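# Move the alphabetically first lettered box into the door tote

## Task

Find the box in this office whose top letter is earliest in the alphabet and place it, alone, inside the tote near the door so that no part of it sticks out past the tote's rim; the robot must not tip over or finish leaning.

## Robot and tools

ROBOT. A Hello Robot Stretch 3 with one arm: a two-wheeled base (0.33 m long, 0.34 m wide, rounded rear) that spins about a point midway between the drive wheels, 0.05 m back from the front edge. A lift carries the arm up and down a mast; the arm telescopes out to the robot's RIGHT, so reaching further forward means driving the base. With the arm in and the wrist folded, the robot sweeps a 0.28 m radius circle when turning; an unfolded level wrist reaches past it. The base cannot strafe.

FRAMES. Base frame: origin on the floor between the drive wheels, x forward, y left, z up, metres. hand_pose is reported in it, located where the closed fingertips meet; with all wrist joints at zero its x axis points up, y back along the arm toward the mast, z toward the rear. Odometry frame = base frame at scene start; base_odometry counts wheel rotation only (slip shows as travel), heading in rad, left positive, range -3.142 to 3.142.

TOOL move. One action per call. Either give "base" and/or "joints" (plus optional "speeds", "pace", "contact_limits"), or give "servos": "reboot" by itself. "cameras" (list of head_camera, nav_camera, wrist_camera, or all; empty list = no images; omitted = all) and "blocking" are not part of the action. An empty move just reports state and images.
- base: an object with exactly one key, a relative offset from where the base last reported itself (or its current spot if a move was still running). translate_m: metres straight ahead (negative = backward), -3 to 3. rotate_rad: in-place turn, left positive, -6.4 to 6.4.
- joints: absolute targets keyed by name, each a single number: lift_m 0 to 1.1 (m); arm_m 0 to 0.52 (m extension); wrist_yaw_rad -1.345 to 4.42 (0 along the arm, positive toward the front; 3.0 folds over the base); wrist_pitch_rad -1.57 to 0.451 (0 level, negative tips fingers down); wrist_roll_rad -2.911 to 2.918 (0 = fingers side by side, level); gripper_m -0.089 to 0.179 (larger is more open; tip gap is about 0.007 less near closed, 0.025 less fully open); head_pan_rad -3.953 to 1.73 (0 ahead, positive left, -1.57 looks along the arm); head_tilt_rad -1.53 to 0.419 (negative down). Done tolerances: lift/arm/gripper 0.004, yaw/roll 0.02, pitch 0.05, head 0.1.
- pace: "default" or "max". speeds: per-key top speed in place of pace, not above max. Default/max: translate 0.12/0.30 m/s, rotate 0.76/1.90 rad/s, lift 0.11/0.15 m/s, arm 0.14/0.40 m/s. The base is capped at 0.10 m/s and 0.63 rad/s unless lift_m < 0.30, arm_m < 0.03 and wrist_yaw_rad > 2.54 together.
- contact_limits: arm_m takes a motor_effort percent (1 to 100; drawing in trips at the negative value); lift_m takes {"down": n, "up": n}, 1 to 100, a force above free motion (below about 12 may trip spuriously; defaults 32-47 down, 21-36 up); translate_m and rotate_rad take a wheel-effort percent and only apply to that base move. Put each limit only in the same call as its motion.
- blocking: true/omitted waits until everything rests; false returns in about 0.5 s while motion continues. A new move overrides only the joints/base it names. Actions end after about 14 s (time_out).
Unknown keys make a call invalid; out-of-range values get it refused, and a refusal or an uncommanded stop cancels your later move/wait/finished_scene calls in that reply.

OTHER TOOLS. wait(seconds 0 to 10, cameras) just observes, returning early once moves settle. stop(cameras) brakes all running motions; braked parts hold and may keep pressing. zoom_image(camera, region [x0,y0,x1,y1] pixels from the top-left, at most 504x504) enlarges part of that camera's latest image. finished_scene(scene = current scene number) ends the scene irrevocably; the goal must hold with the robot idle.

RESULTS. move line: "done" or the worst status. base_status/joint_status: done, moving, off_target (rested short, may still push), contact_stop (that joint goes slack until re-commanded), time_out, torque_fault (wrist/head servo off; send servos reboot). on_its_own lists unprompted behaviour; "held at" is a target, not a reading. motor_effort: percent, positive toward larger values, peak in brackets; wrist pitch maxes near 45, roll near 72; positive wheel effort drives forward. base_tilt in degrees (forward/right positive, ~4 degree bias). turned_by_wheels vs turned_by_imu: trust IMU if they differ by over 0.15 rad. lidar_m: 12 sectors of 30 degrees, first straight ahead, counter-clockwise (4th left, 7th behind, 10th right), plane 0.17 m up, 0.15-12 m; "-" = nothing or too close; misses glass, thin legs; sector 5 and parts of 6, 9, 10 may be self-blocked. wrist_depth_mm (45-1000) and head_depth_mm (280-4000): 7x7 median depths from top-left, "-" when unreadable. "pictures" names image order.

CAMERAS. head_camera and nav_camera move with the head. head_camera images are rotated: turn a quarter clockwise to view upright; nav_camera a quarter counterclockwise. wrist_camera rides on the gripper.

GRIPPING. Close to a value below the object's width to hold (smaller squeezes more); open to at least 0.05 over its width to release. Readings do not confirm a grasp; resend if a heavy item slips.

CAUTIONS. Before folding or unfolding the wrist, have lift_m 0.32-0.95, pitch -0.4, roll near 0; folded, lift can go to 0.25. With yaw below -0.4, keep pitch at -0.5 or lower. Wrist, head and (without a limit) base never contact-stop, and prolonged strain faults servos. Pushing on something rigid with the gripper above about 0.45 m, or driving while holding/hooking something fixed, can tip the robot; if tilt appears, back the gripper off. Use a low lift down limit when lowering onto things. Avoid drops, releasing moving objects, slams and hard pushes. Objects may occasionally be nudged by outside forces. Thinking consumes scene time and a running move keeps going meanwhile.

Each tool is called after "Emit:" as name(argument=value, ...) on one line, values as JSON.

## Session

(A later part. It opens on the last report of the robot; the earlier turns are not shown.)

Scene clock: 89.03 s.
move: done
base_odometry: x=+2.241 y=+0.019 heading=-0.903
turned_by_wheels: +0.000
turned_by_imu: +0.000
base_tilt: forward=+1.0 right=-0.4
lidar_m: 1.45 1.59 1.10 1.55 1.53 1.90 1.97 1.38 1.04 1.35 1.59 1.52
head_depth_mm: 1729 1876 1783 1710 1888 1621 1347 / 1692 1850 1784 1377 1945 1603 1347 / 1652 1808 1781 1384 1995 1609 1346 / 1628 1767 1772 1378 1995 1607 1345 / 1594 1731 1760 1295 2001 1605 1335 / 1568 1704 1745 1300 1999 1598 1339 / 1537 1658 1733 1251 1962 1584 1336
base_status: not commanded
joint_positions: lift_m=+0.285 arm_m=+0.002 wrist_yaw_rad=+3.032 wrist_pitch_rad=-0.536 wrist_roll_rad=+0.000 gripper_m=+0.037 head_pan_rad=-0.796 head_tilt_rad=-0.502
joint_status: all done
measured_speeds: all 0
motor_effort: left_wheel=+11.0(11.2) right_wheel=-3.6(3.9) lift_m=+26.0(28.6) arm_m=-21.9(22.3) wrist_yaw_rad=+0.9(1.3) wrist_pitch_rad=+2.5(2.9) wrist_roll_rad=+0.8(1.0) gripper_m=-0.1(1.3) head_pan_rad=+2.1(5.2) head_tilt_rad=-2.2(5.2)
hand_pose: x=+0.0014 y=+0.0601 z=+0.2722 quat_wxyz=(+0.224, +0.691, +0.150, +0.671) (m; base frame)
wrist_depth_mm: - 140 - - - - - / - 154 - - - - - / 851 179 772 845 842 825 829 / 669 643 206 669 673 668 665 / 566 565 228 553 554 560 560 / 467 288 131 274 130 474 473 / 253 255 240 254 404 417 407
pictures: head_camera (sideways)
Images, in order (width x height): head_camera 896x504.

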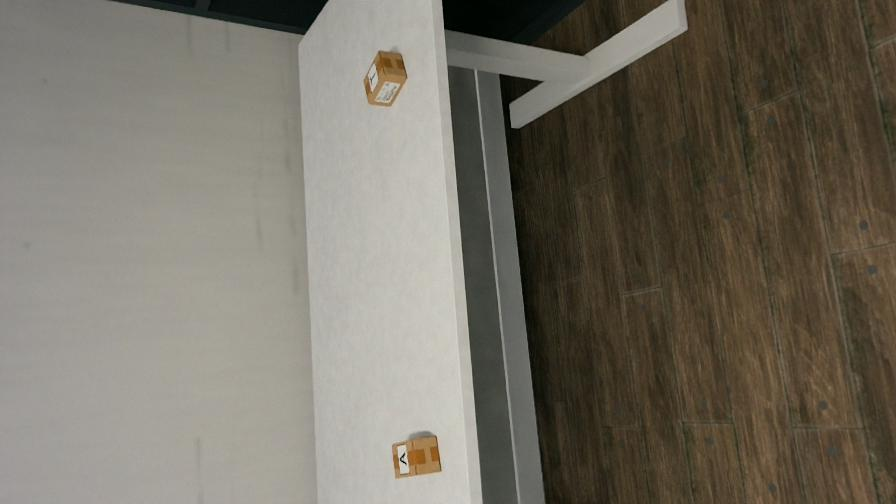

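Emit:
move(base={"rotate_rad": -0.335}, pace="max", cameras=[])

Emit:
move(base={"translate_m": 0.618}, joints={"head_pan_rad": -1.6, "head_tilt_rad": -0.6}, pace="max", cameras=[])

Emit:
move(base={"rotate_rad": 1.404}, pace="max", cameras=["head_camera"])

Emit:
move(joints={"lift_m": 0.82, "wrist_pitch_rad": -0.42, "gripper_m": 0.15}, pace="max", blocking=false, cameras=[])

Emit:
wait(seconds=0.4, cameras=[])

Emit:
move(joints={"wrist_yaw_rad": 0.0}, pace="max", cameras=["wrist_camera", "head_camera"])

Scene clock: 147.07 s.
move: done
base_odometry: x=+2.241 y=+0.019 heading=-1.237
turned_by_wheels: -0.335
turned_by_imu: -0.332
base_tilt: forward=+1.0 right=-0.2
lidar_m: 1.46 1.85 1.10 1.53 1.71 1.90 1.90 1.37 1.49 1.04 1.35 1.59
head_depth_mm: 1804 1805 1965 1481 1613 1597 1350 / 1960 2014 2191 2208 1896 1616 1344 / 1860 1977 2112 2300 2004 1599 1339 / 1797 1950 1766 1829 1929 1612 1336 / 1737 1867 1765 2234 1987 1608 1341 / 1651 1787 1740 1372 1985 1593 1333 / 1588 1715 1728 1291 1980 1594 1338
base_status: done
joint_positions: lift_m=+0.285 arm_m=+0.002 wrist_yaw_rad=+3.032 wrist_pitch_rad=-0.536 wrist_roll_rad=+0.000 gripper_m=+0.037 head_pan_rad=-0.750 head_tilt_rad=-0.502
joint_status: not commanded
measured_speeds: all 0
motor_effort: left_wheel=+8.4(17.4) right_wheel=-8.1(15.0) lift_m=+20.6(20.8) arm_m=-21.4(21.9) wrist_yaw_rad=+0.8(1.2) wrist_pitch_rad=+2.4(2.9) wrist_roll_rad=+0.9(1.0) gripper_m=-0.4(1.1) head_pan_rad=+2.3(3.6) head_tilt_rad=+3.1(3.1)
hand_pose: x=+0.0014 y=+0.0601 z=+0.2722 quat_wxyz=(+0.224, +0.691, +0.150, +0.671) (m; base frame)
wrist_depth_mm: - 141 - - - - - / - 155 - - - - - / 874 179 784 833 873 846 831 / 668 645 205 672 679 682 670 / 563 557 227 557 555 552 567 / 479 290 132 275 130 484 476 / 252 252 241 250 396 415 420
pictures: none
No camera images: "cameras" was empty.

Scene clock: 150.43 s.
move: done
base_odometry: x=+2.444 y=-0.565 heading=-1.237
turned_by_wheels: +0.000
turned_by_imu: +0.000
base_tilt: forward=+1.1 right=+0.0
lidar_m: 0.84 1.40 1.42 1.08 1.09 1.94 2.50 1.90 1.29 1.19 1.20 1.26
head_depth_mm: 1343 1238 1597 1451 1690 1490 1273 / 1368 1351 1611 1447 1700 1485 1263 / 1381 1337 1646 1505 1695 1477 1262 / 1059 1150 1310 1458 1641 1479 1261 / 1414 1219 1715 1497 1693 1481 1267 / 1475 1455 1740 1917 1726 1481 1267 / 1518 1451 1800 1034 1742 1470 1263
base_status: done
joint_positions: lift_m=+0.285 arm_m=+0.002 wrist_yaw_rad=+3.032 wrist_pitch_rad=-0.536 wrist_roll_rad=+0.000 gripper_m=+0.037 head_pan_rad=-1.603 head_tilt_rad=-0.600
joint_status: all done
measured_speeds: all 0
motor_effort: left_wheel=+10.7(16.9) right_wheel=-4.3(10.2) lift_m=+25.2(25.4) arm_m=-20.4(21.9) wrist_yaw_rad=+0.6(1.4) wrist_pitch_rad=+2.4(3.0) wrist_roll_rad=+0.8(1.1) gripper_m=-0.4(1.4) head_pan_rad=+2.6(4.4) head_tilt_rad=-4.1(4.9)
hand_pose: x=+0.0014 y=+0.0601 z=+0.2722 quat_wxyz=(+0.224, +0.691, +0.150, +0.671) (m; base frame)
wrist_depth_mm: - 140 - - - - - / - 154 986 - - - - / 865 179 766 853 838 849 820 / 673 643 205 662 674 675 676 / 564 561 229 554 565 554 555 / 483 290 131 274 130 472 470 / 254 252 241 252 397 414 420
pictures: none
No camera images: "cameras" was empty.

Scene clock: 152.43 s.
move: done
base_odometry: x=+2.444 y=-0.565 heading=+0.166
turned_by_wheels: +1.404
turned_by_imu: +1.399
base_tilt: forward=+1.1 right=-0.1
lidar_m: 1.41 1.08 1.94 2.50 1.89 1.29 1.19 1.20 1.30 1.26 0.84 1.46
head_depth_mm: 1063 1163 1252 1007 798 694 1271 / 1064 1172 1263 1005 793 711 1269 / 1070 1176 1265 1007 771 709 1262 / 1067 1184 1281 1006 755 709 1265 / 1078 1185 1292 1002 789 707 1262 / 1086 1190 1290 1000 791 1294 1245 / 1090 1204 1314 1000 789 1384 1260
base_status: done
joint_positions: lift_m=+0.285 arm_m=+0.002 wrist_yaw_rad=+3.032 wrist_pitch_rad=-0.536 wrist_roll_rad=+0.000 gripper_m=+0.037 head_pan_rad=-1.600 head_tilt_rad=-0.600
joint_status: not commanded
measured_speeds: all 0
motor_effort: left_wheel=-8.9(16.7) right_wheel=+9.5(17.3) lift_m=+27.9(27.9) arm_m=-22.0(22.5) wrist_yaw_rad=+0.8(1.4) wrist_pitch_rad=+2.8(2.9) wrist_roll_rad=+0.8(1.1) gripper_m=-1.1(1.1) head_pan_rad=+2.0(3.9) head_tilt_rad=-3.0(4.1)
hand_pose: x=+0.0014 y=+0.0601 z=+0.2722 quat_wxyz=(+0.224, +0.691, +0.150, +0.671) (m; base frame)
wrist_depth_mm: - 140 - - - - - / - 154 - - - - - / 841 179 761 854 866 857 860 / 673 652 204 664 675 666 676 / 564 567 227 566 554 552 550 / 480 286 131 275 130 480 472 / 252 252 241 251 401 414 419
pictures: head_camera (sideways)
Images, in order (width x height): head_camera 896x504.

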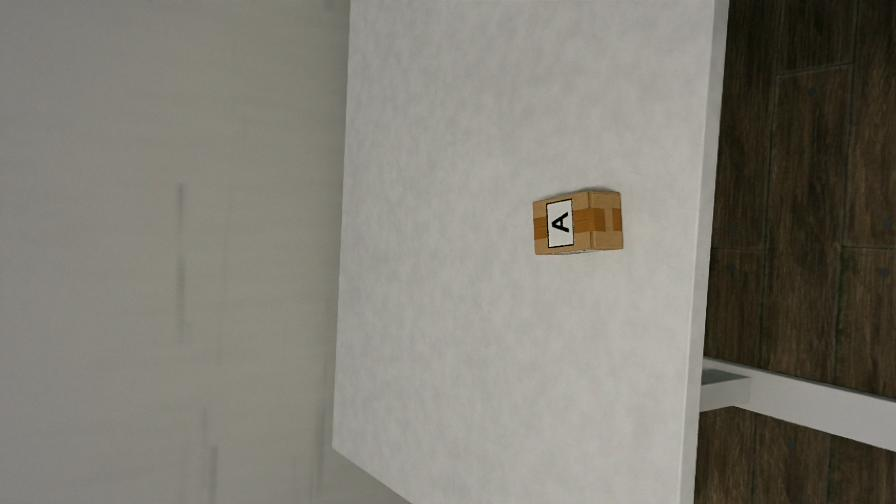

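Scene clock: 152.93 s.
move: moving
base_odometry: x=+2.444 y=-0.565 heading=+0.166
turned_by_wheels: +0.000
turned_by_imu: +0.000
base_tilt: forward=+0.7 right=-0.1
lidar_m: 1.41 1.08 1.95 2.50 1.90 1.29 1.19 1.20 1.30 1.26 0.84 1.46
head_depth_mm: 1058 1162 1261 1012 795 692 1271 / 1066 1170 1262 1004 795 709 1270 / 1063 1176 1270 1007 769 710 1261 / 1075 1183 1276 1005 758 707 1269 / 1079 1191 1283 1004 794 708 1256 / 1084 1202 1300 995 790 1297 1245 / 1091 1198 1317 999 789 1377 1262
base_status: not commanded
joint_positions: lift_m=+0.324 arm_m=+0.002 wrist_yaw_rad=+3.032 wrist_pitch_rad=-0.443 wrist_roll_rad=+0.000 gripper_m=+0.073 head_pan_rad=-1.600 head_tilt_rad=-0.600
joint_status: lift_m moving; wrist_pitch_rad moving; gripper_m moving
measured_speeds: translate_m=+0.000 rotate_rad=+0.000 lift_m=+0.148 arm_m=+0.000 wrist_yaw_rad=+0.000 wrist_pitch_rad=+0.024 wrist_roll_rad=+0.000 head_pan_rad=+0.000 head_tilt_rad=+0.000
motor_effort: left_wheel=-9.2(9.2) right_wheel=+9.3(9.6) lift_m=+32.7(33.1) arm_m=-21.7(21.8) wrist_yaw_rad=+1.0(1.1) wrist_pitch_rad=+2.1(5.4) wrist_roll_rad=+0.8(1.0) gripper_m=+89.6(90.1) head_pan_rad=+2.3(4.5) head_tilt_rad=-2.9(3.3)
hand_pose: x=+0.0029 y=+0.0732 z=+0.3314 quat_wxyz=(+0.193, +0.697, +0.118, +0.681) (m; base frame)
wrist_depth_mm: - 137 - - - - - / - 150 - - - - - / - 165 981 - - - - / 847 782 207 865 855 848 834 / 690 652 199 678 678 673 680 / 571 588 129 576 129 556 563 / 481 109 280 310 471 486 486
pictures: none
No camera images: "cameras" was empty.

Scene clock: 153.33 s.
earlier move: moving
base_odometry: x=+2.444 y=-0.565 heading=+0.166
turned_by_wheels: +0.000
turned_by_imu: +0.000
base_tilt: forward=+0.9 right=-0.1
lidar_m: 1.41 1.08 1.95 2.49 1.89 1.29 1.19 1.20 1.30 1.26 0.84 1.46
head_depth_mm: 1058 1169 1249 1009 796 695 1268 / 1065 1172 1263 1003 793 712 1266 / 1068 1181 1266 1008 770 711 1264 / 1078 1186 1276 997 756 708 1261 / 1081 1191 1289 998 794 707 1265 / 1084 1193 1285 1000 792 1287 1233 / 1090 1206 1313 997 789 1379 1266
base_status: not commanded
joint_positions: lift_m=+0.384 arm_m=+0.002 wrist_yaw_rad=+3.032 wrist_pitch_rad=-0.442 wrist_roll_rad=+0.000 gripper_m=+0.113 head_pan_rad=-1.600 head_tilt_rad=-0.600
joint_status: lift_m moving; wrist_pitch_rad moving; gripper_m moving
measured_speeds: translate_m=+0.000 rotate_rad=+0.000 lift_m=+0.150 arm_m=+0.000 wrist_yaw_rad=+0.000 wrist_pitch_rad=+0.000 wrist_roll_rad=+0.000 head_pan_rad=+0.000 head_tilt_rad=+0.000
motor_effort: left_wheel=-9.3(9.3) right_wheel=+8.8(9.6) lift_m=+30.8(33.1) arm_m=-21.1(21.8) wrist_yaw_rad=+1.2(1.2) wrist_pitch_rad=+3.8(6.2) wrist_roll_rad=+0.9(1.0) gripper_m=+91.6(91.6) head_pan_rad=+3.0(4.5) head_tilt_rad=-2.1(3.3)
hand_pose: x=+0.0029 y=+0.0733 z=+0.3916 quat_wxyz=(+0.193, +0.697, +0.117, +0.681) (m; base frame)
wrist_depth_mm: - 137 - - - - - / - 149 - - - - - / - 166 - - - - - / 948 865 207 956 952 971 939 / 776 787 708 771 775 767 749 / 631 121 236 635 618 127 650 / 564 124 275 549 558 124 551
wait: 0.40 s; no rest
pictures: none
No camera images: "cameras" was empty.

Scene clock: 156.80 s.
move: done
base_odometry: x=+2.444 y=-0.565 heading=+0.166
turned_by_wheels: +0.000
turned_by_imu: +0.001
base_tilt: forward=+0.9 right=-0.1
lidar_m: 1.41 1.08 1.94 2.50 1.90 1.29 1.19 1.20 1.30 1.26 0.84 1.46
head_depth_mm: 1055 1163 1263 1007 796 691 1325 / 1062 1173 1255 1007 796 677 1292 / 1065 1175 1270 1003 771 675 331 / 1075 1180 1275 1000 760 671 357 / 1079 1187 1282 1000 792 690 1269 / 1090 1200 1290 997 792 1297 1233 / 1091 1198 1322 999 787 1375 1260
base_status: not commanded
joint_positions: lift_m=+0.820 arm_m=+0.002 wrist_yaw_rad=+0.003 wrist_pitch_rad=-0.439 wrist_roll_rad=+0.000 gripper_m=+0.150 head_pan_rad=-1.600 head_tilt_rad=-0.600
joint_status: all done
measured_speeds: all 0
motor_effort: left_wheel=-9.2(9.3) right_wheel=+9.4(9.7) lift_m=+30.7(34.2) arm_m=-17.9(21.4) wrist_yaw_rad=-1.8(5.6) wrist_pitch_rad=+3.2(6.6) wrist_roll_rad=+0.8(1.0) gripper_m=+0.1(92.4) head_pan_rad=+4.1(4.1) head_tilt_rad=-1.4(3.4)
hand_pose: x=-0.0209 y=-0.3684 z=+0.8279 quat_wxyz=(+0.691, +0.155, -0.689, -0.153) (m; base frame)
wrist_depth_mm: 982 961 982 944 938 975 950 / - - - - - 947 998 / - - - - - - - / - - - 358 - - - / - 146 - - - 145 - / - 126 - - - 122 291 / - - - - - - 112
pictures: head_camera (sideways), wrist_camera
Images, in order (width x height): head_camera 896x504, wrist_camera 644x364.

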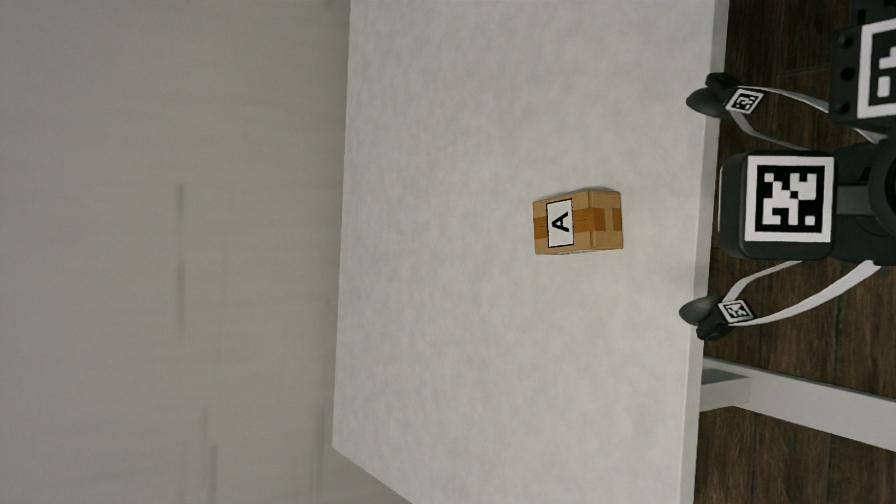

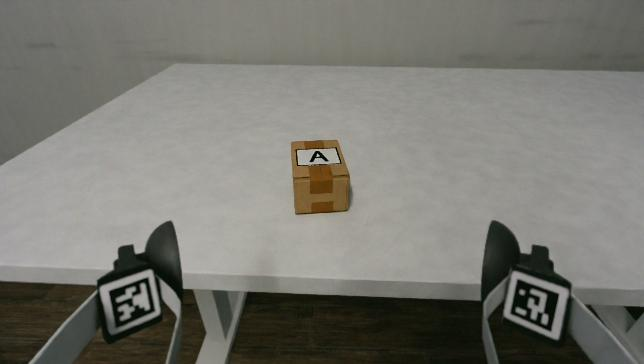

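Emit:
move(joints={"arm_m": 0.212}, speeds={"arm_m": 0.35}, cameras=[])

Emit:
move(joints={"lift_m": 0.726}, contact_limits={"lift_m": {"down": 14}}, cameras=["wrist_camera"])

Scene clock: 174.13 s.
move: done
base_odometry: x=+2.444 y=-0.565 heading=+0.166
turned_by_wheels: +0.000
turned_by_imu: +0.001
base_tilt: forward=+0.7 right=-0.1
lidar_m: 1.41 1.08 1.95 2.49 1.90 1.29 1.19 1.20 1.30 1.26 0.84 1.46
head_depth_mm: 1058 1169 1250 1009 351 297 1263 / 1061 1172 1258 1005 394 657 1263 / 1064 1178 1270 1004 400 664 1263 / 1068 1186 1285 1002 664 709 1271 / 1080 1193 1281 1003 765 707 1259 / 1088 1191 1286 996 792 1291 1237 / 1093 1211 1315 998 789 1375 1260
base_status: not commanded
joint_positions: lift_m=+0.820 arm_m=+0.212 wrist_yaw_rad=+0.003 wrist_pitch_rad=-0.439 wrist_roll_rad=+0.000 gripper_m=+0.150 head_pan_rad=-1.600 head_tilt_rad=-0.600
joint_status: all done
measured_speeds: all 0
motor_effort: left_wheel=-9.0(9.3) right_wheel=+9.3(9.7) lift_m=+25.8(28.4) arm_m=+22.9(26.2) wrist_yaw_rad=-2.0(2.2) wrist_pitch_rad=+3.5(3.8) wrist_roll_rad=+0.8(1.0) gripper_m=+0.5(1.7) head_pan_rad=+2.8(4.2) head_tilt_rad=+0.0(2.6)
hand_pose: x=-0.0209 y=-0.5786 z=+0.8279 quat_wxyz=(+0.691, +0.155, -0.689, -0.153) (m; base frame)
wrist_depth_mm: 744 735 757 750 747 737 725 / 844 825 800 800 812 795 782 / 888 - - - - - - / - - - - - - - / - 146 - - - 145 - / 287 126 280 226 293 122 283 / - 235 250 195 251 233 112
pictures: none
No camera images: "cameras" was empty.

Scene clock: 175.83 s.
move: done
base_odometry: x=+2.444 y=-0.565 heading=+0.166
turned_by_wheels: +0.000
turned_by_imu: +0.000
base_tilt: forward=+0.8 right=+0.1
lidar_m: 1.41 1.08 1.95 2.50 1.90 1.28 1.19 1.20 1.30 1.26 0.84 1.46
head_depth_mm: 1059 1161 1258 1014 798 425 340 / 1066 1169 1255 1001 795 436 1215 / 1074 1181 1262 1004 771 454 1263 / 1073 1186 1280 997 748 673 1266 / 1078 1190 1281 1005 792 707 1262 / 1083 1192 1293 1000 789 1292 1242 / 1089 1201 1315 996 793 1375 1261
base_status: not commanded
joint_positions: lift_m=+0.726 arm_m=+0.212 wrist_yaw_rad=+0.003 wrist_pitch_rad=-0.439 wrist_roll_rad=+0.000 gripper_m=+0.150 head_pan_rad=-1.600 head_tilt_rad=-0.600
joint_status: all done
measured_speeds: all 0
motor_effort: left_wheel=-9.2(9.3) right_wheel=+9.4(9.8) lift_m=+18.9(24.9) arm_m=+20.6(22.9) wrist_yaw_rad=-2.1(2.2) wrist_pitch_rad=+3.4(3.7) wrist_roll_rad=+0.7(1.1) gripper_m=+0.9(1.2) head_pan_rad=+2.5(4.4) head_tilt_rad=-0.4(1.6)
contact_limits: lift_m down 14 (down: maximum 72; up: maximum 65)
hand_pose: x=-0.0209 y=-0.5786 z=+0.7339 quat_wxyz=(+0.691, +0.155, -0.689, -0.153) (m; base frame)
wrist_depth_mm: 757 761 748 737 734 723 729 / 803 - - - - - - / - - - - - - - / 254 254 244 163 257 256 260 / 205 206 190 131 206 207 207 / 171 126 161 124 166 122 172 / - 139 143 139 148 144 111
pictures: wrist_camera
Images, in order (width x height): wrist_camera 644x364.

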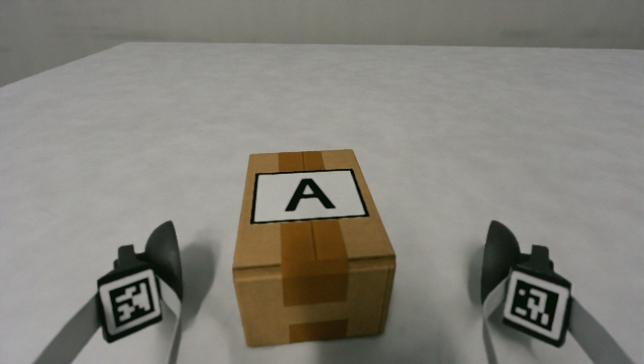

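Emit:
move(joints={"gripper_m": 0.0}, cameras=[])

Emit:
move(joints={"lift_m": 0.8}, pace="max", cameras=["wrist_camera"])

Emit:
move(joints={"arm_m": 0.005}, speeds={"arm_m": 0.3}, cameras=[])

Emit:
move(base={"rotate_rad": 1.976}, joints={"lift_m": 0.285, "wrist_yaw_rad": 2.62, "wrist_pitch_rad": -0.42, "head_pan_rad": 0.0, "head_tilt_rad": -0.45}, pace="max", cameras=["head_camera", "wrist_camera"])

Scene clock: 184.00 s.
move: done
base_odometry: x=+2.444 y=-0.565 heading=+0.167
turned_by_wheels: +0.000
turned_by_imu: +0.001
base_tilt: forward=+1.0 right=-0.2
lidar_m: 1.41 1.08 1.95 2.50 1.89 1.29 1.19 1.19 1.30 1.25 0.84 1.46
head_depth_mm: 1056 1159 1253 1009 796 424 340 / 1063 1172 1263 1006 795 438 1218 / 1067 1176 1263 1005 743 455 1272 / 1076 1183 1277 998 747 673 1263 / 1073 1184 1286 1000 793 707 1261 / 1084 1195 1296 994 789 1291 1237 / 1088 1200 1322 995 792 1382 1260
base_status: not commanded
joint_positions: lift_m=+0.726 arm_m=+0.212 wrist_yaw_rad=+0.005 wrist_pitch_rad=-0.431 wrist_roll_rad=+0.000 gripper_m=+0.002 head_pan_rad=-1.600 head_tilt_rad=-0.600
joint_status: all done
measured_speeds: all 0
motor_effort: left_wheel=-8.7(9.2) right_wheel=+8.8(9.6) lift_m=+19.7(19.8) arm_m=+14.7(17.2) wrist_yaw_rad=-3.6(4.1) wrist_pitch_rad=+1.9(3.6) wrist_roll_rad=+0.8(1.1) gripper_m=-31.2(99.6) head_pan_rad=+1.9(4.1) head_tilt_rad=+0.0(1.6)
contact_limits: lift_m down 14 (down: maximum 72; up: maximum 65)
hand_pose: x=-0.0204 y=-0.5797 z=+0.7357 quat_wxyz=(+0.691, +0.153, -0.690, -0.150) (m; base frame)
wrist_depth_mm: 771 768 764 748 754 725 744 / 816 - - - - - - / - - - - - - - / 258 261 250 166 262 263 261 / 208 208 194 134 151 211 212 / 173 173 127 127 130 175 175 / 149 145 145 142 146 146 150
pictures: none
No camera images: "cameras" was empty.

Scene clock: 185.27 s.
move: done
base_odometry: x=+2.444 y=-0.565 heading=+0.167
turned_by_wheels: +0.000
turned_by_imu: +0.000
base_tilt: forward=+1.1 right=+0.0
lidar_m: 1.41 1.08 1.95 2.50 1.90 1.29 1.19 1.20 1.29 1.25 0.85 1.46
head_depth_mm: 1055 1158 1256 1006 385 312 1195 / 1063 1172 1255 1005 399 413 1269 / 1065 1174 1269 1003 409 447 1266 / 1077 1182 1276 1002 702 709 1266 / 1080 1184 1278 1001 792 708 1260 / 1083 1196 1291 995 795 1290 1233 / 1090 1203 1316 998 790 1374 1263
base_status: not commanded
joint_positions: lift_m=+0.800 arm_m=+0.212 wrist_yaw_rad=+0.003 wrist_pitch_rad=-0.445 wrist_roll_rad=+0.000 gripper_m=+0.004 head_pan_rad=-1.600 head_tilt_rad=-0.600
joint_status: all done
measured_speeds: all 0
motor_effort: left_wheel=-8.5(8.9) right_wheel=+8.4(9.2) lift_m=+31.1(33.6) arm_m=+13.2(14.9) wrist_yaw_rad=-2.1(4.3) wrist_pitch_rad=+4.2(4.6) wrist_roll_rad=+0.7(1.1) gripper_m=-14.6(30.9) head_pan_rad=+1.4(3.4) head_tilt_rad=+0.1(1.7)
hand_pose: x=-0.0208 y=-0.5779 z=+0.8067 quat_wxyz=(+0.690, +0.157, -0.689, -0.155) (m; base frame)
wrist_depth_mm: 763 771 745 743 737 744 745 / 831 806 801 811 797 781 782 / - - - - - - - / - - 168 168 - - - / 303 302 139 134 136 - - / 262 262 126 127 129 266 264 / 230 219 222 143 220 219 228
pictures: wrist_camera
Images, in order (width x height): wrist_camera 644x364.

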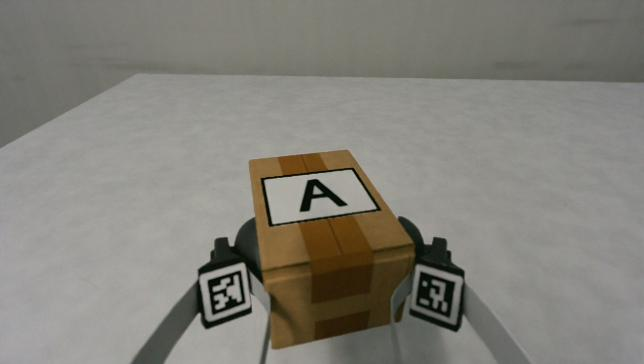

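Scene clock: 187.97 s.
move: done
base_odometry: x=+2.444 y=-0.565 heading=+0.167
turned_by_wheels: +0.000
turned_by_imu: +0.000
base_tilt: forward=+1.1 right=-0.2
lidar_m: 1.41 1.08 1.95 2.50 1.90 1.28 1.19 1.20 1.30 1.26 0.84 1.46
head_depth_mm: 1058 1162 1258 1009 795 695 1299 / 1062 1173 1261 1009 794 693 1298 / 1066 1173 1267 1003 795 529 346 / 1077 1181 1279 1002 795 530 370 / 1078 1185 1284 1001 794 708 1262 / 1088 1193 1287 998 789 1292 1243 / 1092 1201 1320 994 791 1375 1266
base_status: not commanded
joint_positions: lift_m=+0.800 arm_m=+0.005 wrist_yaw_rad=+0.003 wrist_pitch_rad=-0.445 wrist_roll_rad=+0.000 gripper_m=+0.004 head_pan_rad=-1.600 head_tilt_rad=-0.600
joint_status: all done
measured_speeds: all 0
motor_effort: left_wheel=-8.6(8.9) right_wheel=+8.6(9.2) lift_m=+24.6(31.1) arm_m=-20.9(24.1) wrist_yaw_rad=-1.9(2.7) wrist_pitch_rad=+4.2(4.8) wrist_roll_rad=+0.8(1.0) gripper_m=-14.7(15.8) head_pan_rad=+2.6(4.2) head_tilt_rad=+0.5(1.9)
hand_pose: x=-0.0209 y=-0.3709 z=+0.8066 quat_wxyz=(+0.690, +0.157, -0.689, -0.155) (m; base frame)
wrist_depth_mm: 955 948 987 928 959 932 898 / - - - - - - - / - - - - - - - / - - 167 168 - - - / - - 139 134 135 - - / - - 126 127 130 290 287 / - 997 953 146 984 - -
pictures: none
No camera images: "cameras" was empty.

Scene clock: 192.20 s.
move: done
base_odometry: x=+2.444 y=-0.565 heading=+2.142
turned_by_wheels: +1.976
turned_by_imu: +1.970
base_tilt: forward=+1.0 right=+0.0
lidar_m: 1.89 1.28 1.51 1.19 1.20 1.26 0.84 1.53 1.41 1.08 1.80 2.49
head_depth_mm: 2142 2277 2408 2599 2175 1701 1401 / 2243 2364 2543 2683 2136 1700 1391 / 2334 2488 2702 2809 2138 1690 1395 / 2440 2593 2858 2919 2130 1680 1383 / 2534 2765 2997 2905 2116 1683 1388 / 2551 1779 1915 2101 2079 1679 1388 / 1660 1797 1970 2043 2008 1673 1387
base_status: done
joint_positions: lift_m=+0.285 arm_m=+0.005 wrist_yaw_rad=+2.617 wrist_pitch_rad=-0.445 wrist_roll_rad=+0.000 gripper_m=+0.004 head_pan_rad=+0.002 head_tilt_rad=-0.450
joint_status: all done
measured_speeds: all 0
motor_effort: left_wheel=-8.2(14.5) right_wheel=+7.7(15.3) lift_m=+21.2(23.7) arm_m=-20.9(22.7) wrist_yaw_rad=+3.0(10.3) wrist_pitch_rad=+4.7(7.7) wrist_roll_rad=+0.6(1.0) gripper_m=-15.3(16.4) head_pan_rad=-2.1(5.8) head_tilt_rad=+2.5(5.2)
hand_pose: x=+0.0893 y=+0.0412 z=+0.2916 quat_wxyz=(+0.330, +0.706, -0.028, +0.626) (m; base frame)
wrist_depth_mm: - - - - - - - / - - - - - - - / 966 - - - - - - / 779 788 724 168 769 761 784 / 627 624 152 134 148 636 620 / 512 522 127 127 130 529 524 / 205 258 276 144 440 448 452
pictures: head_camera (sideways), wrist_camera
Images, in order (width x height): head_camera 896x504, wrist_camera 644x364.

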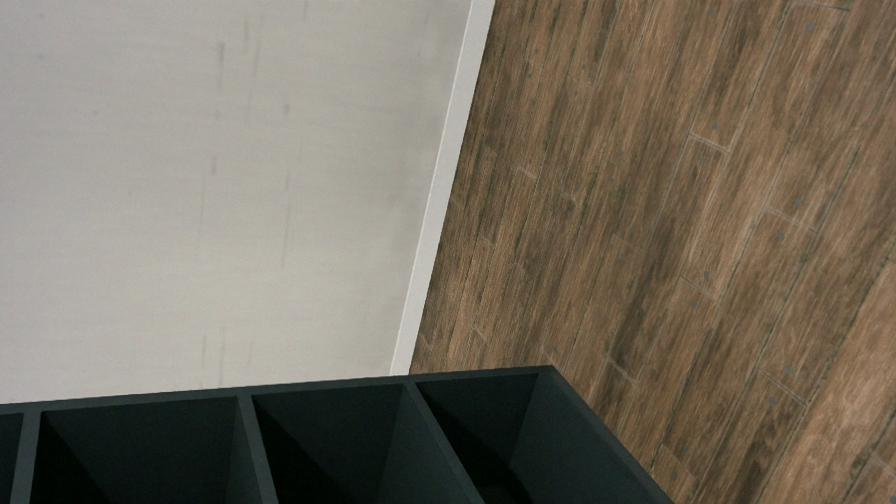

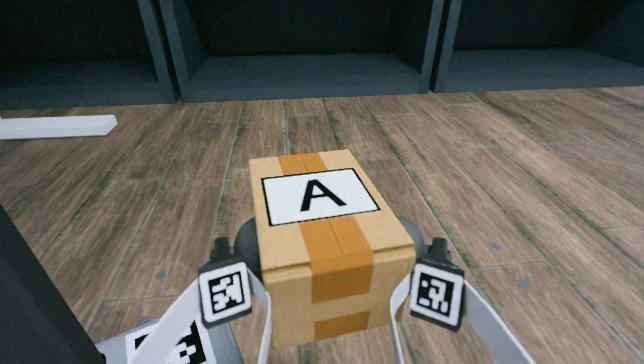

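Emit:
move(base={"translate_m": 2.094}, pace="max", cameras=[])

Emit:
move(base={"rotate_rad": 1.122}, pace="max", cameras=[])

Emit:
move(base={"translate_m": 1.12}, pace="max", cameras=["head_camera"])

Scene clock: 215.37 s.
move: done
base_odometry: x=+1.311 y=+1.197 heading=+2.142
turned_by_wheels: +0.000
turned_by_imu: -0.002
base_tilt: forward=+1.0 right=-0.1
lidar_m: 0.59 0.74 1.47 0.62 0.57 1.30 2.93 2.27 1.76 0.96 0.63 0.59
head_depth_mm: 462 493 526 568 615 671 736 / 481 514 552 597 651 712 788 / 501 538 579 629 688 759 842 / 525 564 611 667 733 814 913 / 551 593 645 706 782 878 991 / 577 627 683 754 840 950 1079 / 607 663 728 805 908 1032 1192
base_status: done
joint_positions: lift_m=+0.285 arm_m=+0.005 wrist_yaw_rad=+2.618 wrist_pitch_rad=-0.445 wrist_roll_rad=+0.000 gripper_m=+0.004 head_pan_rad=+0.000 head_tilt_rad=-0.450
joint_status: not commanded
measured_speeds: all 0
motor_effort: left_wheel=+4.5(16.4) right_wheel=+0.5(15.6) lift_m=+31.9(32.9) arm_m=+0.9(15.2) wrist_yaw_rad=+2.8(3.4) wrist_pitch_rad=+4.4(4.9) wrist_roll_rad=+0.8(1.1) gripper_m=-15.0(16.3) head_pan_rad=-3.1(5.0) head_tilt_rad=+1.8(3.8)
hand_pose: x=+0.0892 y=+0.0412 z=+0.2916 quat_wxyz=(+0.330, +0.706, -0.027, +0.626) (m; base frame)
wrist_depth_mm: 663 - - - - 834 573 / 660 - - - - 816 582 / 632 947 - - - 795 591 / 630 764 711 167 781 759 584 / 583 626 152 134 148 630 576 / 520 526 126 127 129 530 528 / 205 258 276 143 437 434 444
pictures: none
No camera images: "cameras" was empty.

Scene clock: 217.20 s.
move: done
base_odometry: x=+1.311 y=+1.197 heading=-3.019
turned_by_wheels: +1.122
turned_by_imu: +1.118
base_tilt: forward=+0.9 right=-0.1
lidar_m: 1.78 0.57 0.51 1.30 3.22 2.28 1.76 0.89 0.62 0.59 0.60 0.78
head_depth_mm: 1836 1826 1803 1774 1768 1645 1404 / 2179 2372 2543 2682 2160 1680 1393 / 2185 2364 2570 2743 2140 1690 1385 / 2216 2355 2556 2713 2139 1699 1398 / 2195 2353 2566 2745 2133 1670 1392 / 2198 2361 2567 2731 2118 1683 1386 / 2173 2337 2569 2685 2115 1662 1382
base_status: done
joint_positions: lift_m=+0.285 arm_m=+0.005 wrist_yaw_rad=+2.618 wrist_pitch_rad=-0.445 wrist_roll_rad=+0.000 gripper_m=+0.004 head_pan_rad=+0.000 head_tilt_rad=-0.450
joint_status: not commanded
measured_speeds: all 0
motor_effort: left_wheel=-8.2(15.9) right_wheel=+7.1(17.5) lift_m=+31.3(32.4) arm_m=-4.7(4.7) wrist_yaw_rad=+2.6(3.0) wrist_pitch_rad=+4.5(4.7) wrist_roll_rad=+0.8(1.0) gripper_m=-15.5(16.0) head_pan_rad=-2.5(4.0) head_tilt_rad=+1.1(2.8)
hand_pose: x=+0.0892 y=+0.0412 z=+0.2916 quat_wxyz=(+0.330, +0.706, -0.027, +0.626) (m; base frame)
wrist_depth_mm: - - - - 581 737 - / - - - - 646 - - / - - 974 785 701 971 - / 779 776 714 168 739 792 780 / 610 614 152 134 148 628 621 / 528 516 126 127 130 523 517 / 205 261 275 143 435 436 453
pictures: none
No camera images: "cameras" was empty.

Scene clock: 222.30 s.
move: done
base_odometry: x=+0.200 y=+1.060 heading=-3.019
turned_by_wheels: +0.000
turned_by_imu: -0.001
base_tilt: forward=+1.0 right=-0.1
lidar_m: 1.43 1.46 1.91 1.58 0.54 0.60 2.70 0.78 0.55 0.51 0.53 0.66
head_depth_mm: 1207 1302 1407 1495 1599 1557 1363 / 1209 1298 1414 1542 1709 1692 1385 / 1204 1305 1420 1545 1712 1681 1359 / 1210 1302 1416 1538 1701 1682 1326 / 1208 1303 1415 1545 1691 1682 1381 / 1210 1294 1413 1543 1686 1672 1386 / 1211 1305 1421 1542 1701 1672 1375
base_status: done
joint_positions: lift_m=+0.285 arm_m=+0.005 wrist_yaw_rad=+2.618 wrist_pitch_rad=-0.445 wrist_roll_rad=+0.000 gripper_m=+0.004 head_pan_rad=+0.000 head_tilt_rad=-0.450
joint_status: not commanded
measured_speeds: all 0
motor_effort: left_wheel=+3.9(15.0) right_wheel=+3.1(15.6) lift_m=+29.1(31.4) arm_m=-21.5(22.6) wrist_yaw_rad=+3.0(3.1) wrist_pitch_rad=+4.3(4.9) wrist_roll_rad=+0.8(1.1) gripper_m=-15.0(16.2) head_pan_rad=-2.5(4.3) head_tilt_rad=+2.1(3.1)
hand_pose: x=+0.0892 y=+0.0412 z=+0.2916 quat_wxyz=(+0.330, +0.706, -0.027, +0.626) (m; base frame)
wrist_depth_mm: - - - - - - - / - - - - - - - / - - - - - - - / 776 779 713 168 773 783 789 / 633 636 152 134 149 628 626 / 516 520 127 127 130 522 530 / 205 262 276 143 438 439 446
pictures: head_camera (sideways)
Images, in order (width x height): head_camera 896x504.

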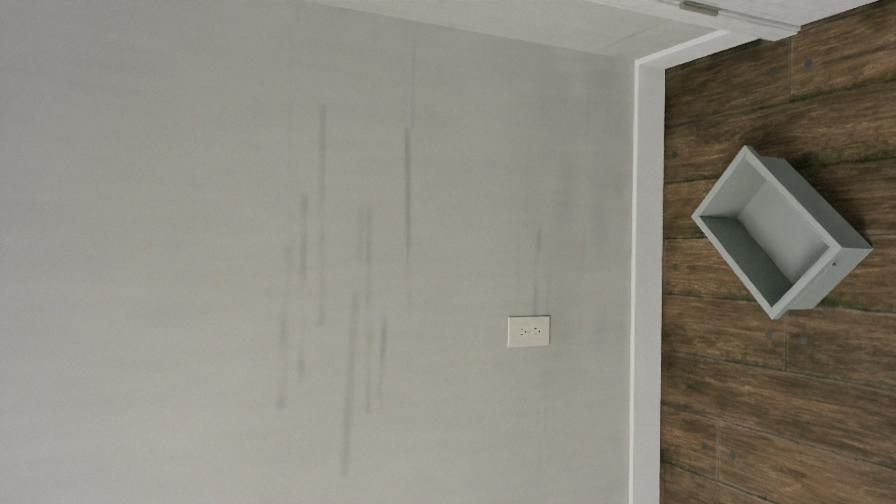

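Emit:
move(base={"translate_m": 0.553}, pace="max", cameras=[])

Emit:
move(base={"rotate_rad": 1.667}, joints={"head_pan_rad": -1.6, "head_tilt_rad": -0.9}, pace="max", cameras=[])

Emit:
move(joints={"lift_m": 0.43}, pace="max", cameras=[])

Emit:
move(joints={"wrist_yaw_rad": 0.0}, pace="max", cameras=["head_camera"])

Emit:
move(joints={"arm_m": 0.232, "wrist_pitch_rad": -1.1}, speeds={"arm_m": 0.3}, cameras=["head_camera", "wrist_camera"])

Scene clock: 257.90 s.
move: done
base_odometry: x=-0.349 y=+0.993 heading=-3.019
turned_by_wheels: +0.000
turned_by_imu: +0.000
base_tilt: forward=+1.1 right=-0.2
lidar_m: 0.88 0.90 1.17 2.66 1.30 0.98 2.52 0.73 0.49 0.46 0.47 0.61
head_depth_mm: 724 782 846 928 1020 1133 1266 / 724 784 849 926 1024 1136 1282 / 728 783 850 925 1019 1140 1277 / 728 784 849 925 1016 1140 1279 / 726 783 850 928 1024 1130 1277 / 727 782 849 930 1019 1132 1275 / 728 783 849 926 1024 1138 1280
base_status: done
joint_positions: lift_m=+0.285 arm_m=+0.005 wrist_yaw_rad=+2.618 wrist_pitch_rad=-0.445 wrist_roll_rad=+0.000 gripper_m=+0.004 head_pan_rad=+0.000 head_tilt_rad=-0.450
joint_status: not commanded
measured_speeds: all 0
motor_effort: left_wheel=+3.9(12.7) right_wheel=-0.4(19.5) lift_m=+26.4(28.0) arm_m=-20.0(21.4) wrist_yaw_rad=+2.5(3.1) wrist_pitch_rad=+4.5(4.8) wrist_roll_rad=+0.9(1.1) gripper_m=-15.2(16.2) head_pan_rad=-2.1(4.9) head_tilt_rad=+1.4(2.5)
hand_pose: x=+0.0892 y=+0.0412 z=+0.2916 quat_wxyz=(+0.330, +0.706, -0.027, +0.626) (m; base frame)
wrist_depth_mm: - - - - - 803 672 / - - - - - 875 685 / - - - - - 920 721 / 768 800 703 167 770 781 713 / 619 632 152 134 148 497 476 / 528 524 127 126 130 479 502 / 204 260 275 144 437 371 353
pictures: none
No camera images: "cameras" was empty.

Scene clock: 260.07 s.
move: done
base_odometry: x=-0.349 y=+0.993 heading=-1.353
turned_by_wheels: +1.667
turned_by_imu: +1.660
base_tilt: forward=+0.9 right=+0.0
lidar_m: 2.87 1.19 0.98 1.78 0.67 0.48 0.46 0.48 0.66 0.88 0.92 1.27
head_depth_mm: 794 917 1098 1354 1417 1262 1134 / 797 924 1103 1360 1418 1240 1136 / 800 929 1108 1379 1413 1239 719 / 804 933 1112 1382 1418 1254 754 / 805 939 1120 1394 1423 1241 1137 / 808 941 1121 1392 1418 1264 1137 / 814 946 1132 1403 1430 1262 1137
base_status: done
joint_positions: lift_m=+0.285 arm_m=+0.005 wrist_yaw_rad=+2.618 wrist_pitch_rad=-0.445 wrist_roll_rad=+0.000 gripper_m=+0.004 head_pan_rad=-1.615 head_tilt_rad=-0.902
joint_status: all done
measured_speeds: translate_m=+0.000 rotate_rad=+0.000 lift_m=+0.000 arm_m=+0.000 wrist_yaw_rad=+0.000 wrist_pitch_rad=+0.000 wrist_roll_rad=+0.000 head_pan_rad=+0.024 head_tilt_rad=+0.000
motor_effort: left_wheel=-9.1(16.7) right_wheel=+8.1(17.5) lift_m=+25.5(26.7) arm_m=-21.3(22.7) wrist_yaw_rad=+2.7(2.9) wrist_pitch_rad=+4.6(4.9) wrist_roll_rad=+0.8(1.0) gripper_m=-14.7(15.7) head_pan_rad=+3.0(5.6) head_tilt_rad=-3.3(6.3)
hand_pose: x=+0.0892 y=+0.0412 z=+0.2916 quat_wxyz=(+0.330, +0.706, -0.027, +0.626) (m; base frame)
wrist_depth_mm: - - - - - - - / - - - - - - - / - - - - - - - / 776 790 698 166 772 768 769 / 616 624 152 135 149 623 632 / 521 517 126 127 130 518 528 / 204 261 275 143 436 440 448
pictures: none
No camera images: "cameras" was empty.

Scene clock: 261.83 s.
move: done
base_odometry: x=-0.349 y=+0.993 heading=-1.353
turned_by_wheels: +0.000
turned_by_imu: +0.000
base_tilt: forward=+1.0 right=-0.1
lidar_m: 2.87 1.19 0.98 1.78 0.67 0.48 0.46 0.48 0.66 0.88 0.92 1.27
head_depth_mm: 792 918 1090 1345 1419 1261 1134 / 798 925 1098 1358 1419 1252 552 / 799 926 1107 1368 1423 1244 569 / 803 930 1107 1380 1414 1237 626 / 806 937 1123 1388 1420 1240 1139 / 812 944 1131 1405 1421 1266 1137 / 816 951 1134 1414 1424 1261 1136
base_status: not commanded
joint_positions: lift_m=+0.430 arm_m=+0.005 wrist_yaw_rad=+2.618 wrist_pitch_rad=-0.445 wrist_roll_rad=+0.000 gripper_m=+0.004 head_pan_rad=-1.603 head_tilt_rad=-0.902
joint_status: all done
measured_speeds: all 0
motor_effort: left_wheel=-8.9(9.3) right_wheel=+8.5(8.9) lift_m=+31.0(34.1) arm_m=-20.2(21.8) wrist_yaw_rad=+2.8(3.2) wrist_pitch_rad=+4.4(4.9) wrist_roll_rad=+0.8(1.1) gripper_m=-15.3(15.8) head_pan_rad=+2.8(4.2) head_tilt_rad=-2.9(4.7)
hand_pose: x=+0.0892 y=+0.0412 z=+0.4366 quat_wxyz=(+0.330, +0.706, -0.027, +0.626) (m; base frame)
wrist_depth_mm: - - - - - - - / - - - - - - - / - - - - - - - / - - 970 167 - - - / 858 834 152 134 148 886 841 / 734 730 126 127 130 718 700 / 204 588 572 146 585 585 611
pictures: none
No camera images: "cameras" was empty.

Scene clock: 263.50 s.
move: done
base_odometry: x=-0.349 y=+0.993 heading=-1.353
turned_by_wheels: +0.000
turned_by_imu: +0.000
base_tilt: forward=+0.9 right=+0.0
lidar_m: 2.87 1.19 0.98 1.79 0.67 0.48 0.46 0.48 0.67 0.88 0.92 1.27
head_depth_mm: 791 916 1084 1349 1418 1262 1138 / 796 922 1098 1358 1420 1255 552 / 799 926 1105 1369 1420 1205 567 / 802 930 1113 1379 1422 1115 1107 / 808 938 1121 1398 1427 1245 1138 / 812 944 1135 1408 1418 1265 1140 / 816 951 1141 1422 1431 1264 1137
base_status: not commanded
joint_positions: lift_m=+0.430 arm_m=+0.005 wrist_yaw_rad=+0.003 wrist_pitch_rad=-0.445 wrist_roll_rad=+0.000 gripper_m=+0.004 head_pan_rad=-1.601 head_tilt_rad=-0.902
joint_status: all done
measured_speeds: all 0
motor_effort: left_wheel=-8.9(9.2) right_wheel=+8.3(9.0) lift_m=+25.5(30.6) arm_m=-18.6(20.4) wrist_yaw_rad=-2.1(8.5) wrist_pitch_rad=+4.6(4.8) wrist_roll_rad=+0.8(1.0) gripper_m=-15.0(16.2) head_pan_rad=+4.2(4.8) head_tilt_rad=-1.5(3.4)
hand_pose: x=-0.0208 y=-0.3708 z=+0.4366 quat_wxyz=(+0.690, +0.158, -0.689, -0.155) (m; base frame)
wrist_depth_mm: 610 597 588 590 591 586 551 / 655 649 633 636 630 631 578 / 708 707 702 679 691 694 581 / 789 792 755 167 770 742 588 / 821 841 150 134 149 794 575 / 690 729 126 127 129 723 570 / 607 571 577 147 525 600 547
pictures: head_camera (sideways)
Images, in order (width x height): head_camera 896x504.

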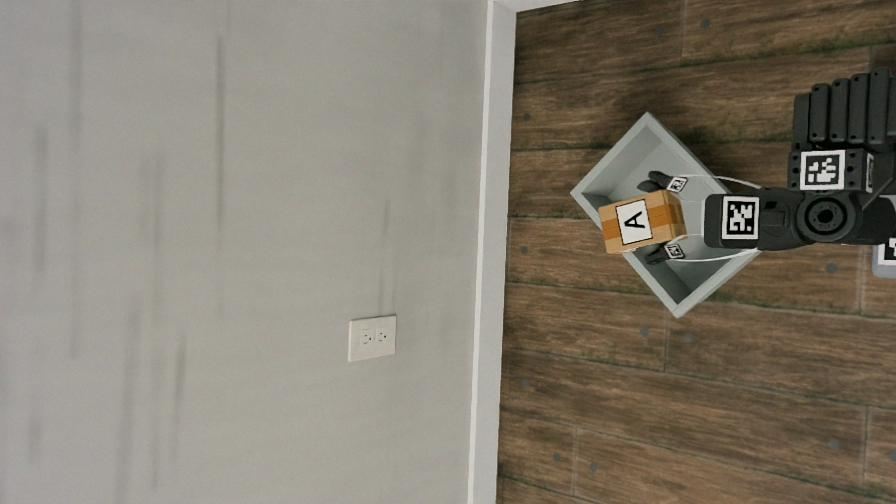

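Scene clock: 266.33 s.
move: done
base_odometry: x=-0.349 y=+0.993 heading=-1.353
turned_by_wheels: +0.000
turned_by_imu: +0.000
base_tilt: forward=+1.1 right=-0.2
lidar_m: 2.87 1.19 0.98 1.78 0.67 0.48 0.46 0.48 0.66 0.88 0.92 1.27
head_depth_mm: 794 921 1090 1341 1413 1264 1133 / 797 924 1097 1354 1394 644 563 / 797 927 1103 1367 715 1220 1135 / 801 931 1109 1378 1396 1240 1144 / 808 940 1127 1400 1420 1248 1136 / 813 945 1133 1404 1425 1260 1140 / 819 948 1142 1420 1421 1262 1139
base_status: not commanded
joint_positions: lift_m=+0.430 arm_m=+0.232 wrist_yaw_rad=+0.003 wrist_pitch_rad=-1.108 wrist_roll_rad=+0.000 gripper_m=+0.004 head_pan_rad=-1.600 head_tilt_rad=-0.902
joint_status: all done
measured_speeds: all 0
motor_effort: left_wheel=-9.0(9.2) right_wheel=+8.5(9.0) lift_m=+21.2(25.4) arm_m=+23.2(24.9) wrist_yaw_rad=-1.9(2.4) wrist_pitch_rad=+1.4(6.9) wrist_roll_rad=+0.8(1.0) gripper_m=-15.1(16.1) head_pan_rad=+3.1(4.2) head_tilt_rad=-0.1(2.6)
hand_pose: x=-0.0213 y=-0.4698 z=+0.3287 quat_wxyz=(+0.602, +0.373, -0.600, -0.371) (m; base frame)
wrist_depth_mm: 569 559 567 553 545 548 530 / 607 612 602 608 622 597 574 / 573 571 566 557 566 567 553 / 538 544 533 167 454 533 524 / 514 512 152 133 148 503 498 / 485 488 127 127 130 475 473 / 459 454 349 147 370 462 454
pictures: head_camera (sideways), wrist_camera
Images, in order (width x height): head_camera 896x504, wrist_camera 644x364.

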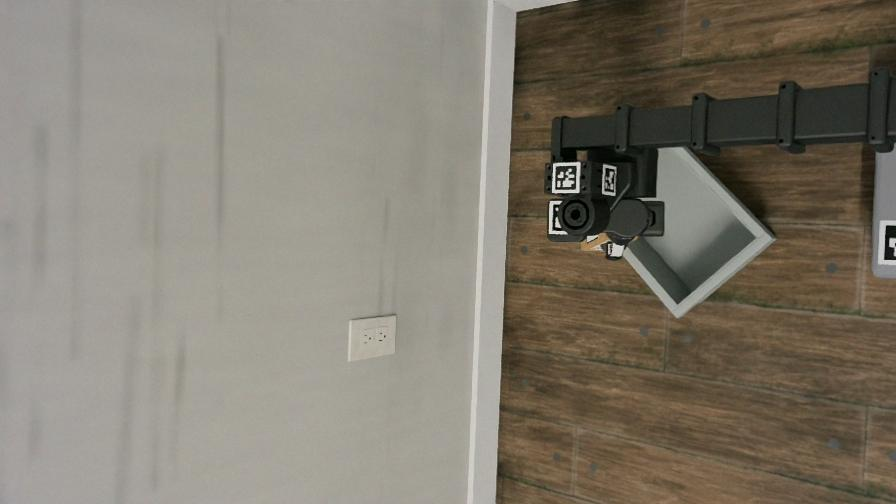

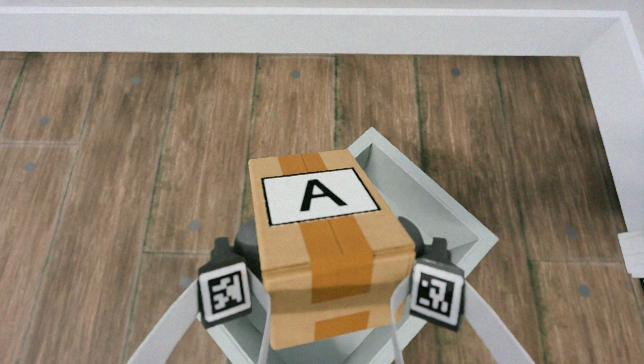

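Emit:
move(base={"translate_m": -0.029}, cameras=[])

Emit:
move(joints={"lift_m": 0.2}, pace="max", cameras=[])

Emit:
move(joints={"lift_m": 0.128}, speeds={"lift_m": 0.045}, contact_limits={"lift_m": {"down": 16}}, cameras=["head_camera", "wrist_camera"])

Scene clock: 280.50 s.
move: done
base_odometry: x=-0.355 y=+1.021 heading=-1.353
turned_by_wheels: +0.000
turned_by_imu: +0.001
base_tilt: forward=+1.1 right=+0.0
lidar_m: 2.89 1.19 0.99 1.67 0.63 0.45 0.43 0.45 0.62 0.88 0.92 1.27
head_depth_mm: 792 914 1093 1345 1399 1256 1139 / 796 923 1096 1351 1396 643 564 / 801 927 1101 1364 715 1224 1139 / 803 929 1107 1377 1391 1258 1133 / 808 937 1115 1397 1424 1246 1137 / 812 943 1126 1394 1424 1260 1135 / 815 952 1133 1419 1425 1261 1138
base_status: done
joint_positions: lift_m=+0.430 arm_m=+0.232 wrist_yaw_rad=+0.003 wrist_pitch_rad=-1.108 wrist_roll_rad=+0.000 gripper_m=+0.004 head_pan_rad=-1.600 head_tilt_rad=-0.900
joint_status: not commanded
measured_speeds: all 0
motor_effort: left_wheel=-12.1(13.3) right_wheel=+1.8(6.0) lift_m=+24.5(24.7) arm_m=+22.9(23.1) wrist_yaw_rad=-2.1(2.4) wrist_pitch_rad=+1.4(1.6) wrist_roll_rad=+0.8(1.0) gripper_m=-15.2(16.1) head_pan_rad=+3.4(4.3) head_tilt_rad=+0.4(1.5)
hand_pose: x=-0.0213 y=-0.4698 z=+0.3287 quat_wxyz=(+0.602, +0.373, -0.600, -0.371) (m; base frame)
wrist_depth_mm: 565 558 563 552 545 549 522 / 615 605 598 591 603 597 531 / 575 566 570 565 566 564 530 / 545 536 528 167 525 531 514 / 516 508 152 134 148 497 505 / 480 490 126 127 130 482 474 / 468 456 356 145 455 458 458
pictures: none
No camera images: "cameras" was empty.

Scene clock: 282.83 s.
move: done
base_odometry: x=-0.355 y=+1.021 heading=-1.353
turned_by_wheels: +0.000
turned_by_imu: +0.000
base_tilt: forward=+0.9 right=-0.1
lidar_m: 2.89 1.19 0.99 1.68 0.63 0.45 0.43 0.45 0.62 0.88 0.92 1.27
head_depth_mm: 789 913 1091 1335 1391 1258 1135 / 795 923 1092 1351 1416 1263 1118 / 800 929 1099 1365 1412 888 1105 / 801 929 1113 1380 1425 1208 1135 / 809 937 1122 1385 1422 1245 1139 / 814 942 1127 1410 1424 1260 1137 / 817 948 1135 1411 1426 1267 1145
base_status: not commanded
joint_positions: lift_m=+0.200 arm_m=+0.232 wrist_yaw_rad=+0.003 wrist_pitch_rad=-1.110 wrist_roll_rad=+0.000 gripper_m=+0.004 head_pan_rad=-1.600 head_tilt_rad=-0.900
joint_status: all done
measured_speeds: all 0
motor_effort: left_wheel=-12.0(12.3) right_wheel=+1.6(2.2) lift_m=+21.7(23.3) arm_m=+23.0(23.3) wrist_yaw_rad=-2.0(2.6) wrist_pitch_rad=+1.3(1.9) wrist_roll_rad=+0.8(1.1) gripper_m=-15.1(16.5) head_pan_rad=+2.4(4.2) head_tilt_rad=+0.1(1.6)
hand_pose: x=-0.0213 y=-0.4694 z=+0.0985 quat_wxyz=(+0.602, +0.373, -0.600, -0.372) (m; base frame)
wrist_depth_mm: 345 343 346 202 204 337 336 / 324 322 181 248 239 183 317 / 306 171 207 292 284 208 168 / 159 177 219 167 284 246 168 / 167 216 246 135 149 234 152 / 198 250 126 127 130 152 254 / 181 222 241 146 191 136 245
pictures: none
No camera images: "cameras" was empty.

Scene clock: 284.93 s.
move: done
base_odometry: x=-0.355 y=+1.021 heading=-1.353
turned_by_wheels: +0.000
turned_by_imu: +0.000
base_tilt: forward=+1.0 right=-0.1
lidar_m: 2.90 1.19 0.99 1.68 0.63 0.45 0.43 0.45 0.62 0.88 0.92 1.27
head_depth_mm: 789 914 1090 1331 1387 1263 1137 / 794 919 1095 1355 1414 1266 1139 / 800 926 1103 1359 1419 947 1107 / 804 933 1110 1387 1418 1200 1134 / 808 935 1124 1381 1425 1243 1136 / 812 942 1130 1405 1422 1266 1140 / 818 950 1133 1416 1421 1270 1135
base_status: not commanded
joint_positions: lift_m=+0.128 arm_m=+0.232 wrist_yaw_rad=+0.003 wrist_pitch_rad=-1.094 wrist_roll_rad=+0.000 gripper_m=+0.004 head_pan_rad=-1.600 head_tilt_rad=-0.900
joint_status: all done
measured_speeds: all 0
motor_effort: left_wheel=-11.9(12.3) right_wheel=+1.5(2.2) lift_m=+17.9(21.9) arm_m=+22.6(23.0) wrist_yaw_rad=-1.6(2.5) wrist_pitch_rad=-1.2(2.4) wrist_roll_rad=+0.9(1.1) gripper_m=-14.6(16.3) head_pan_rad=+2.1(4.3) head_tilt_rad=+0.0(1.8)
contact_limits: lift_m down 16 (down: maximum 72; up: maximum 65)
hand_pose: x=-0.0213 y=-0.4731 z=+0.0280 quat_wxyz=(+0.605, +0.369, -0.603, -0.367) (m; base frame)
wrist_depth_mm: 103 119 145 195 200 157 130 / 111 132 167 230 228 175 144 / 124 150 178 159 219 203 159 / 141 174 204 141 207 206 176 / 162 195 195 128 147 196 137 / 185 188 126 130 129 157 107 / 179 176 176 179 177 114 88
pictures: head_camera (sideways), wrist_camera
Images, in order (width x height): head_camera 896x504, wrist_camera 644x364.

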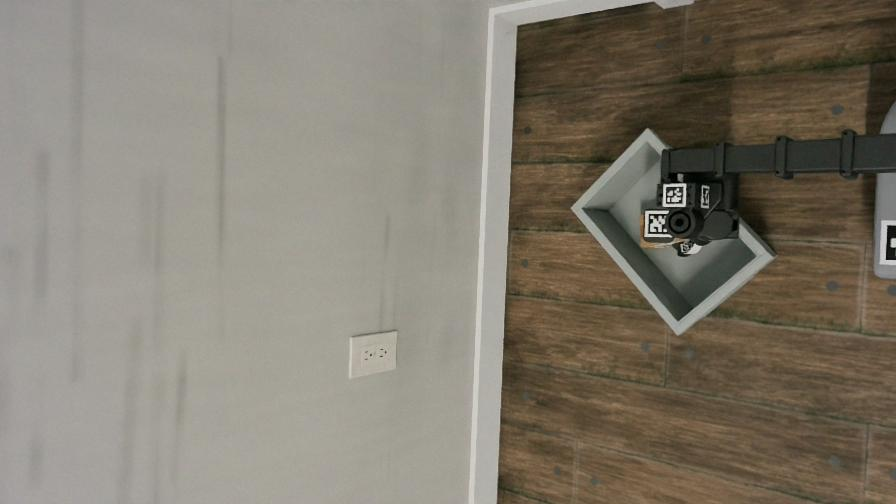

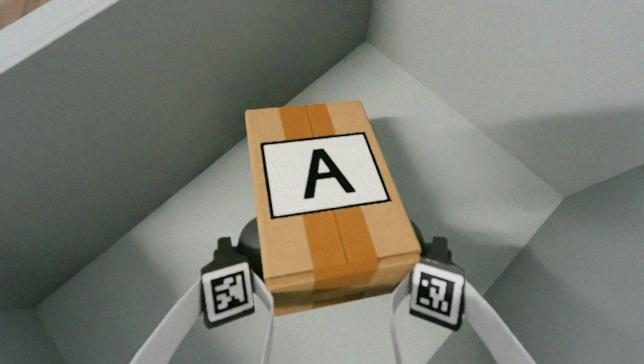

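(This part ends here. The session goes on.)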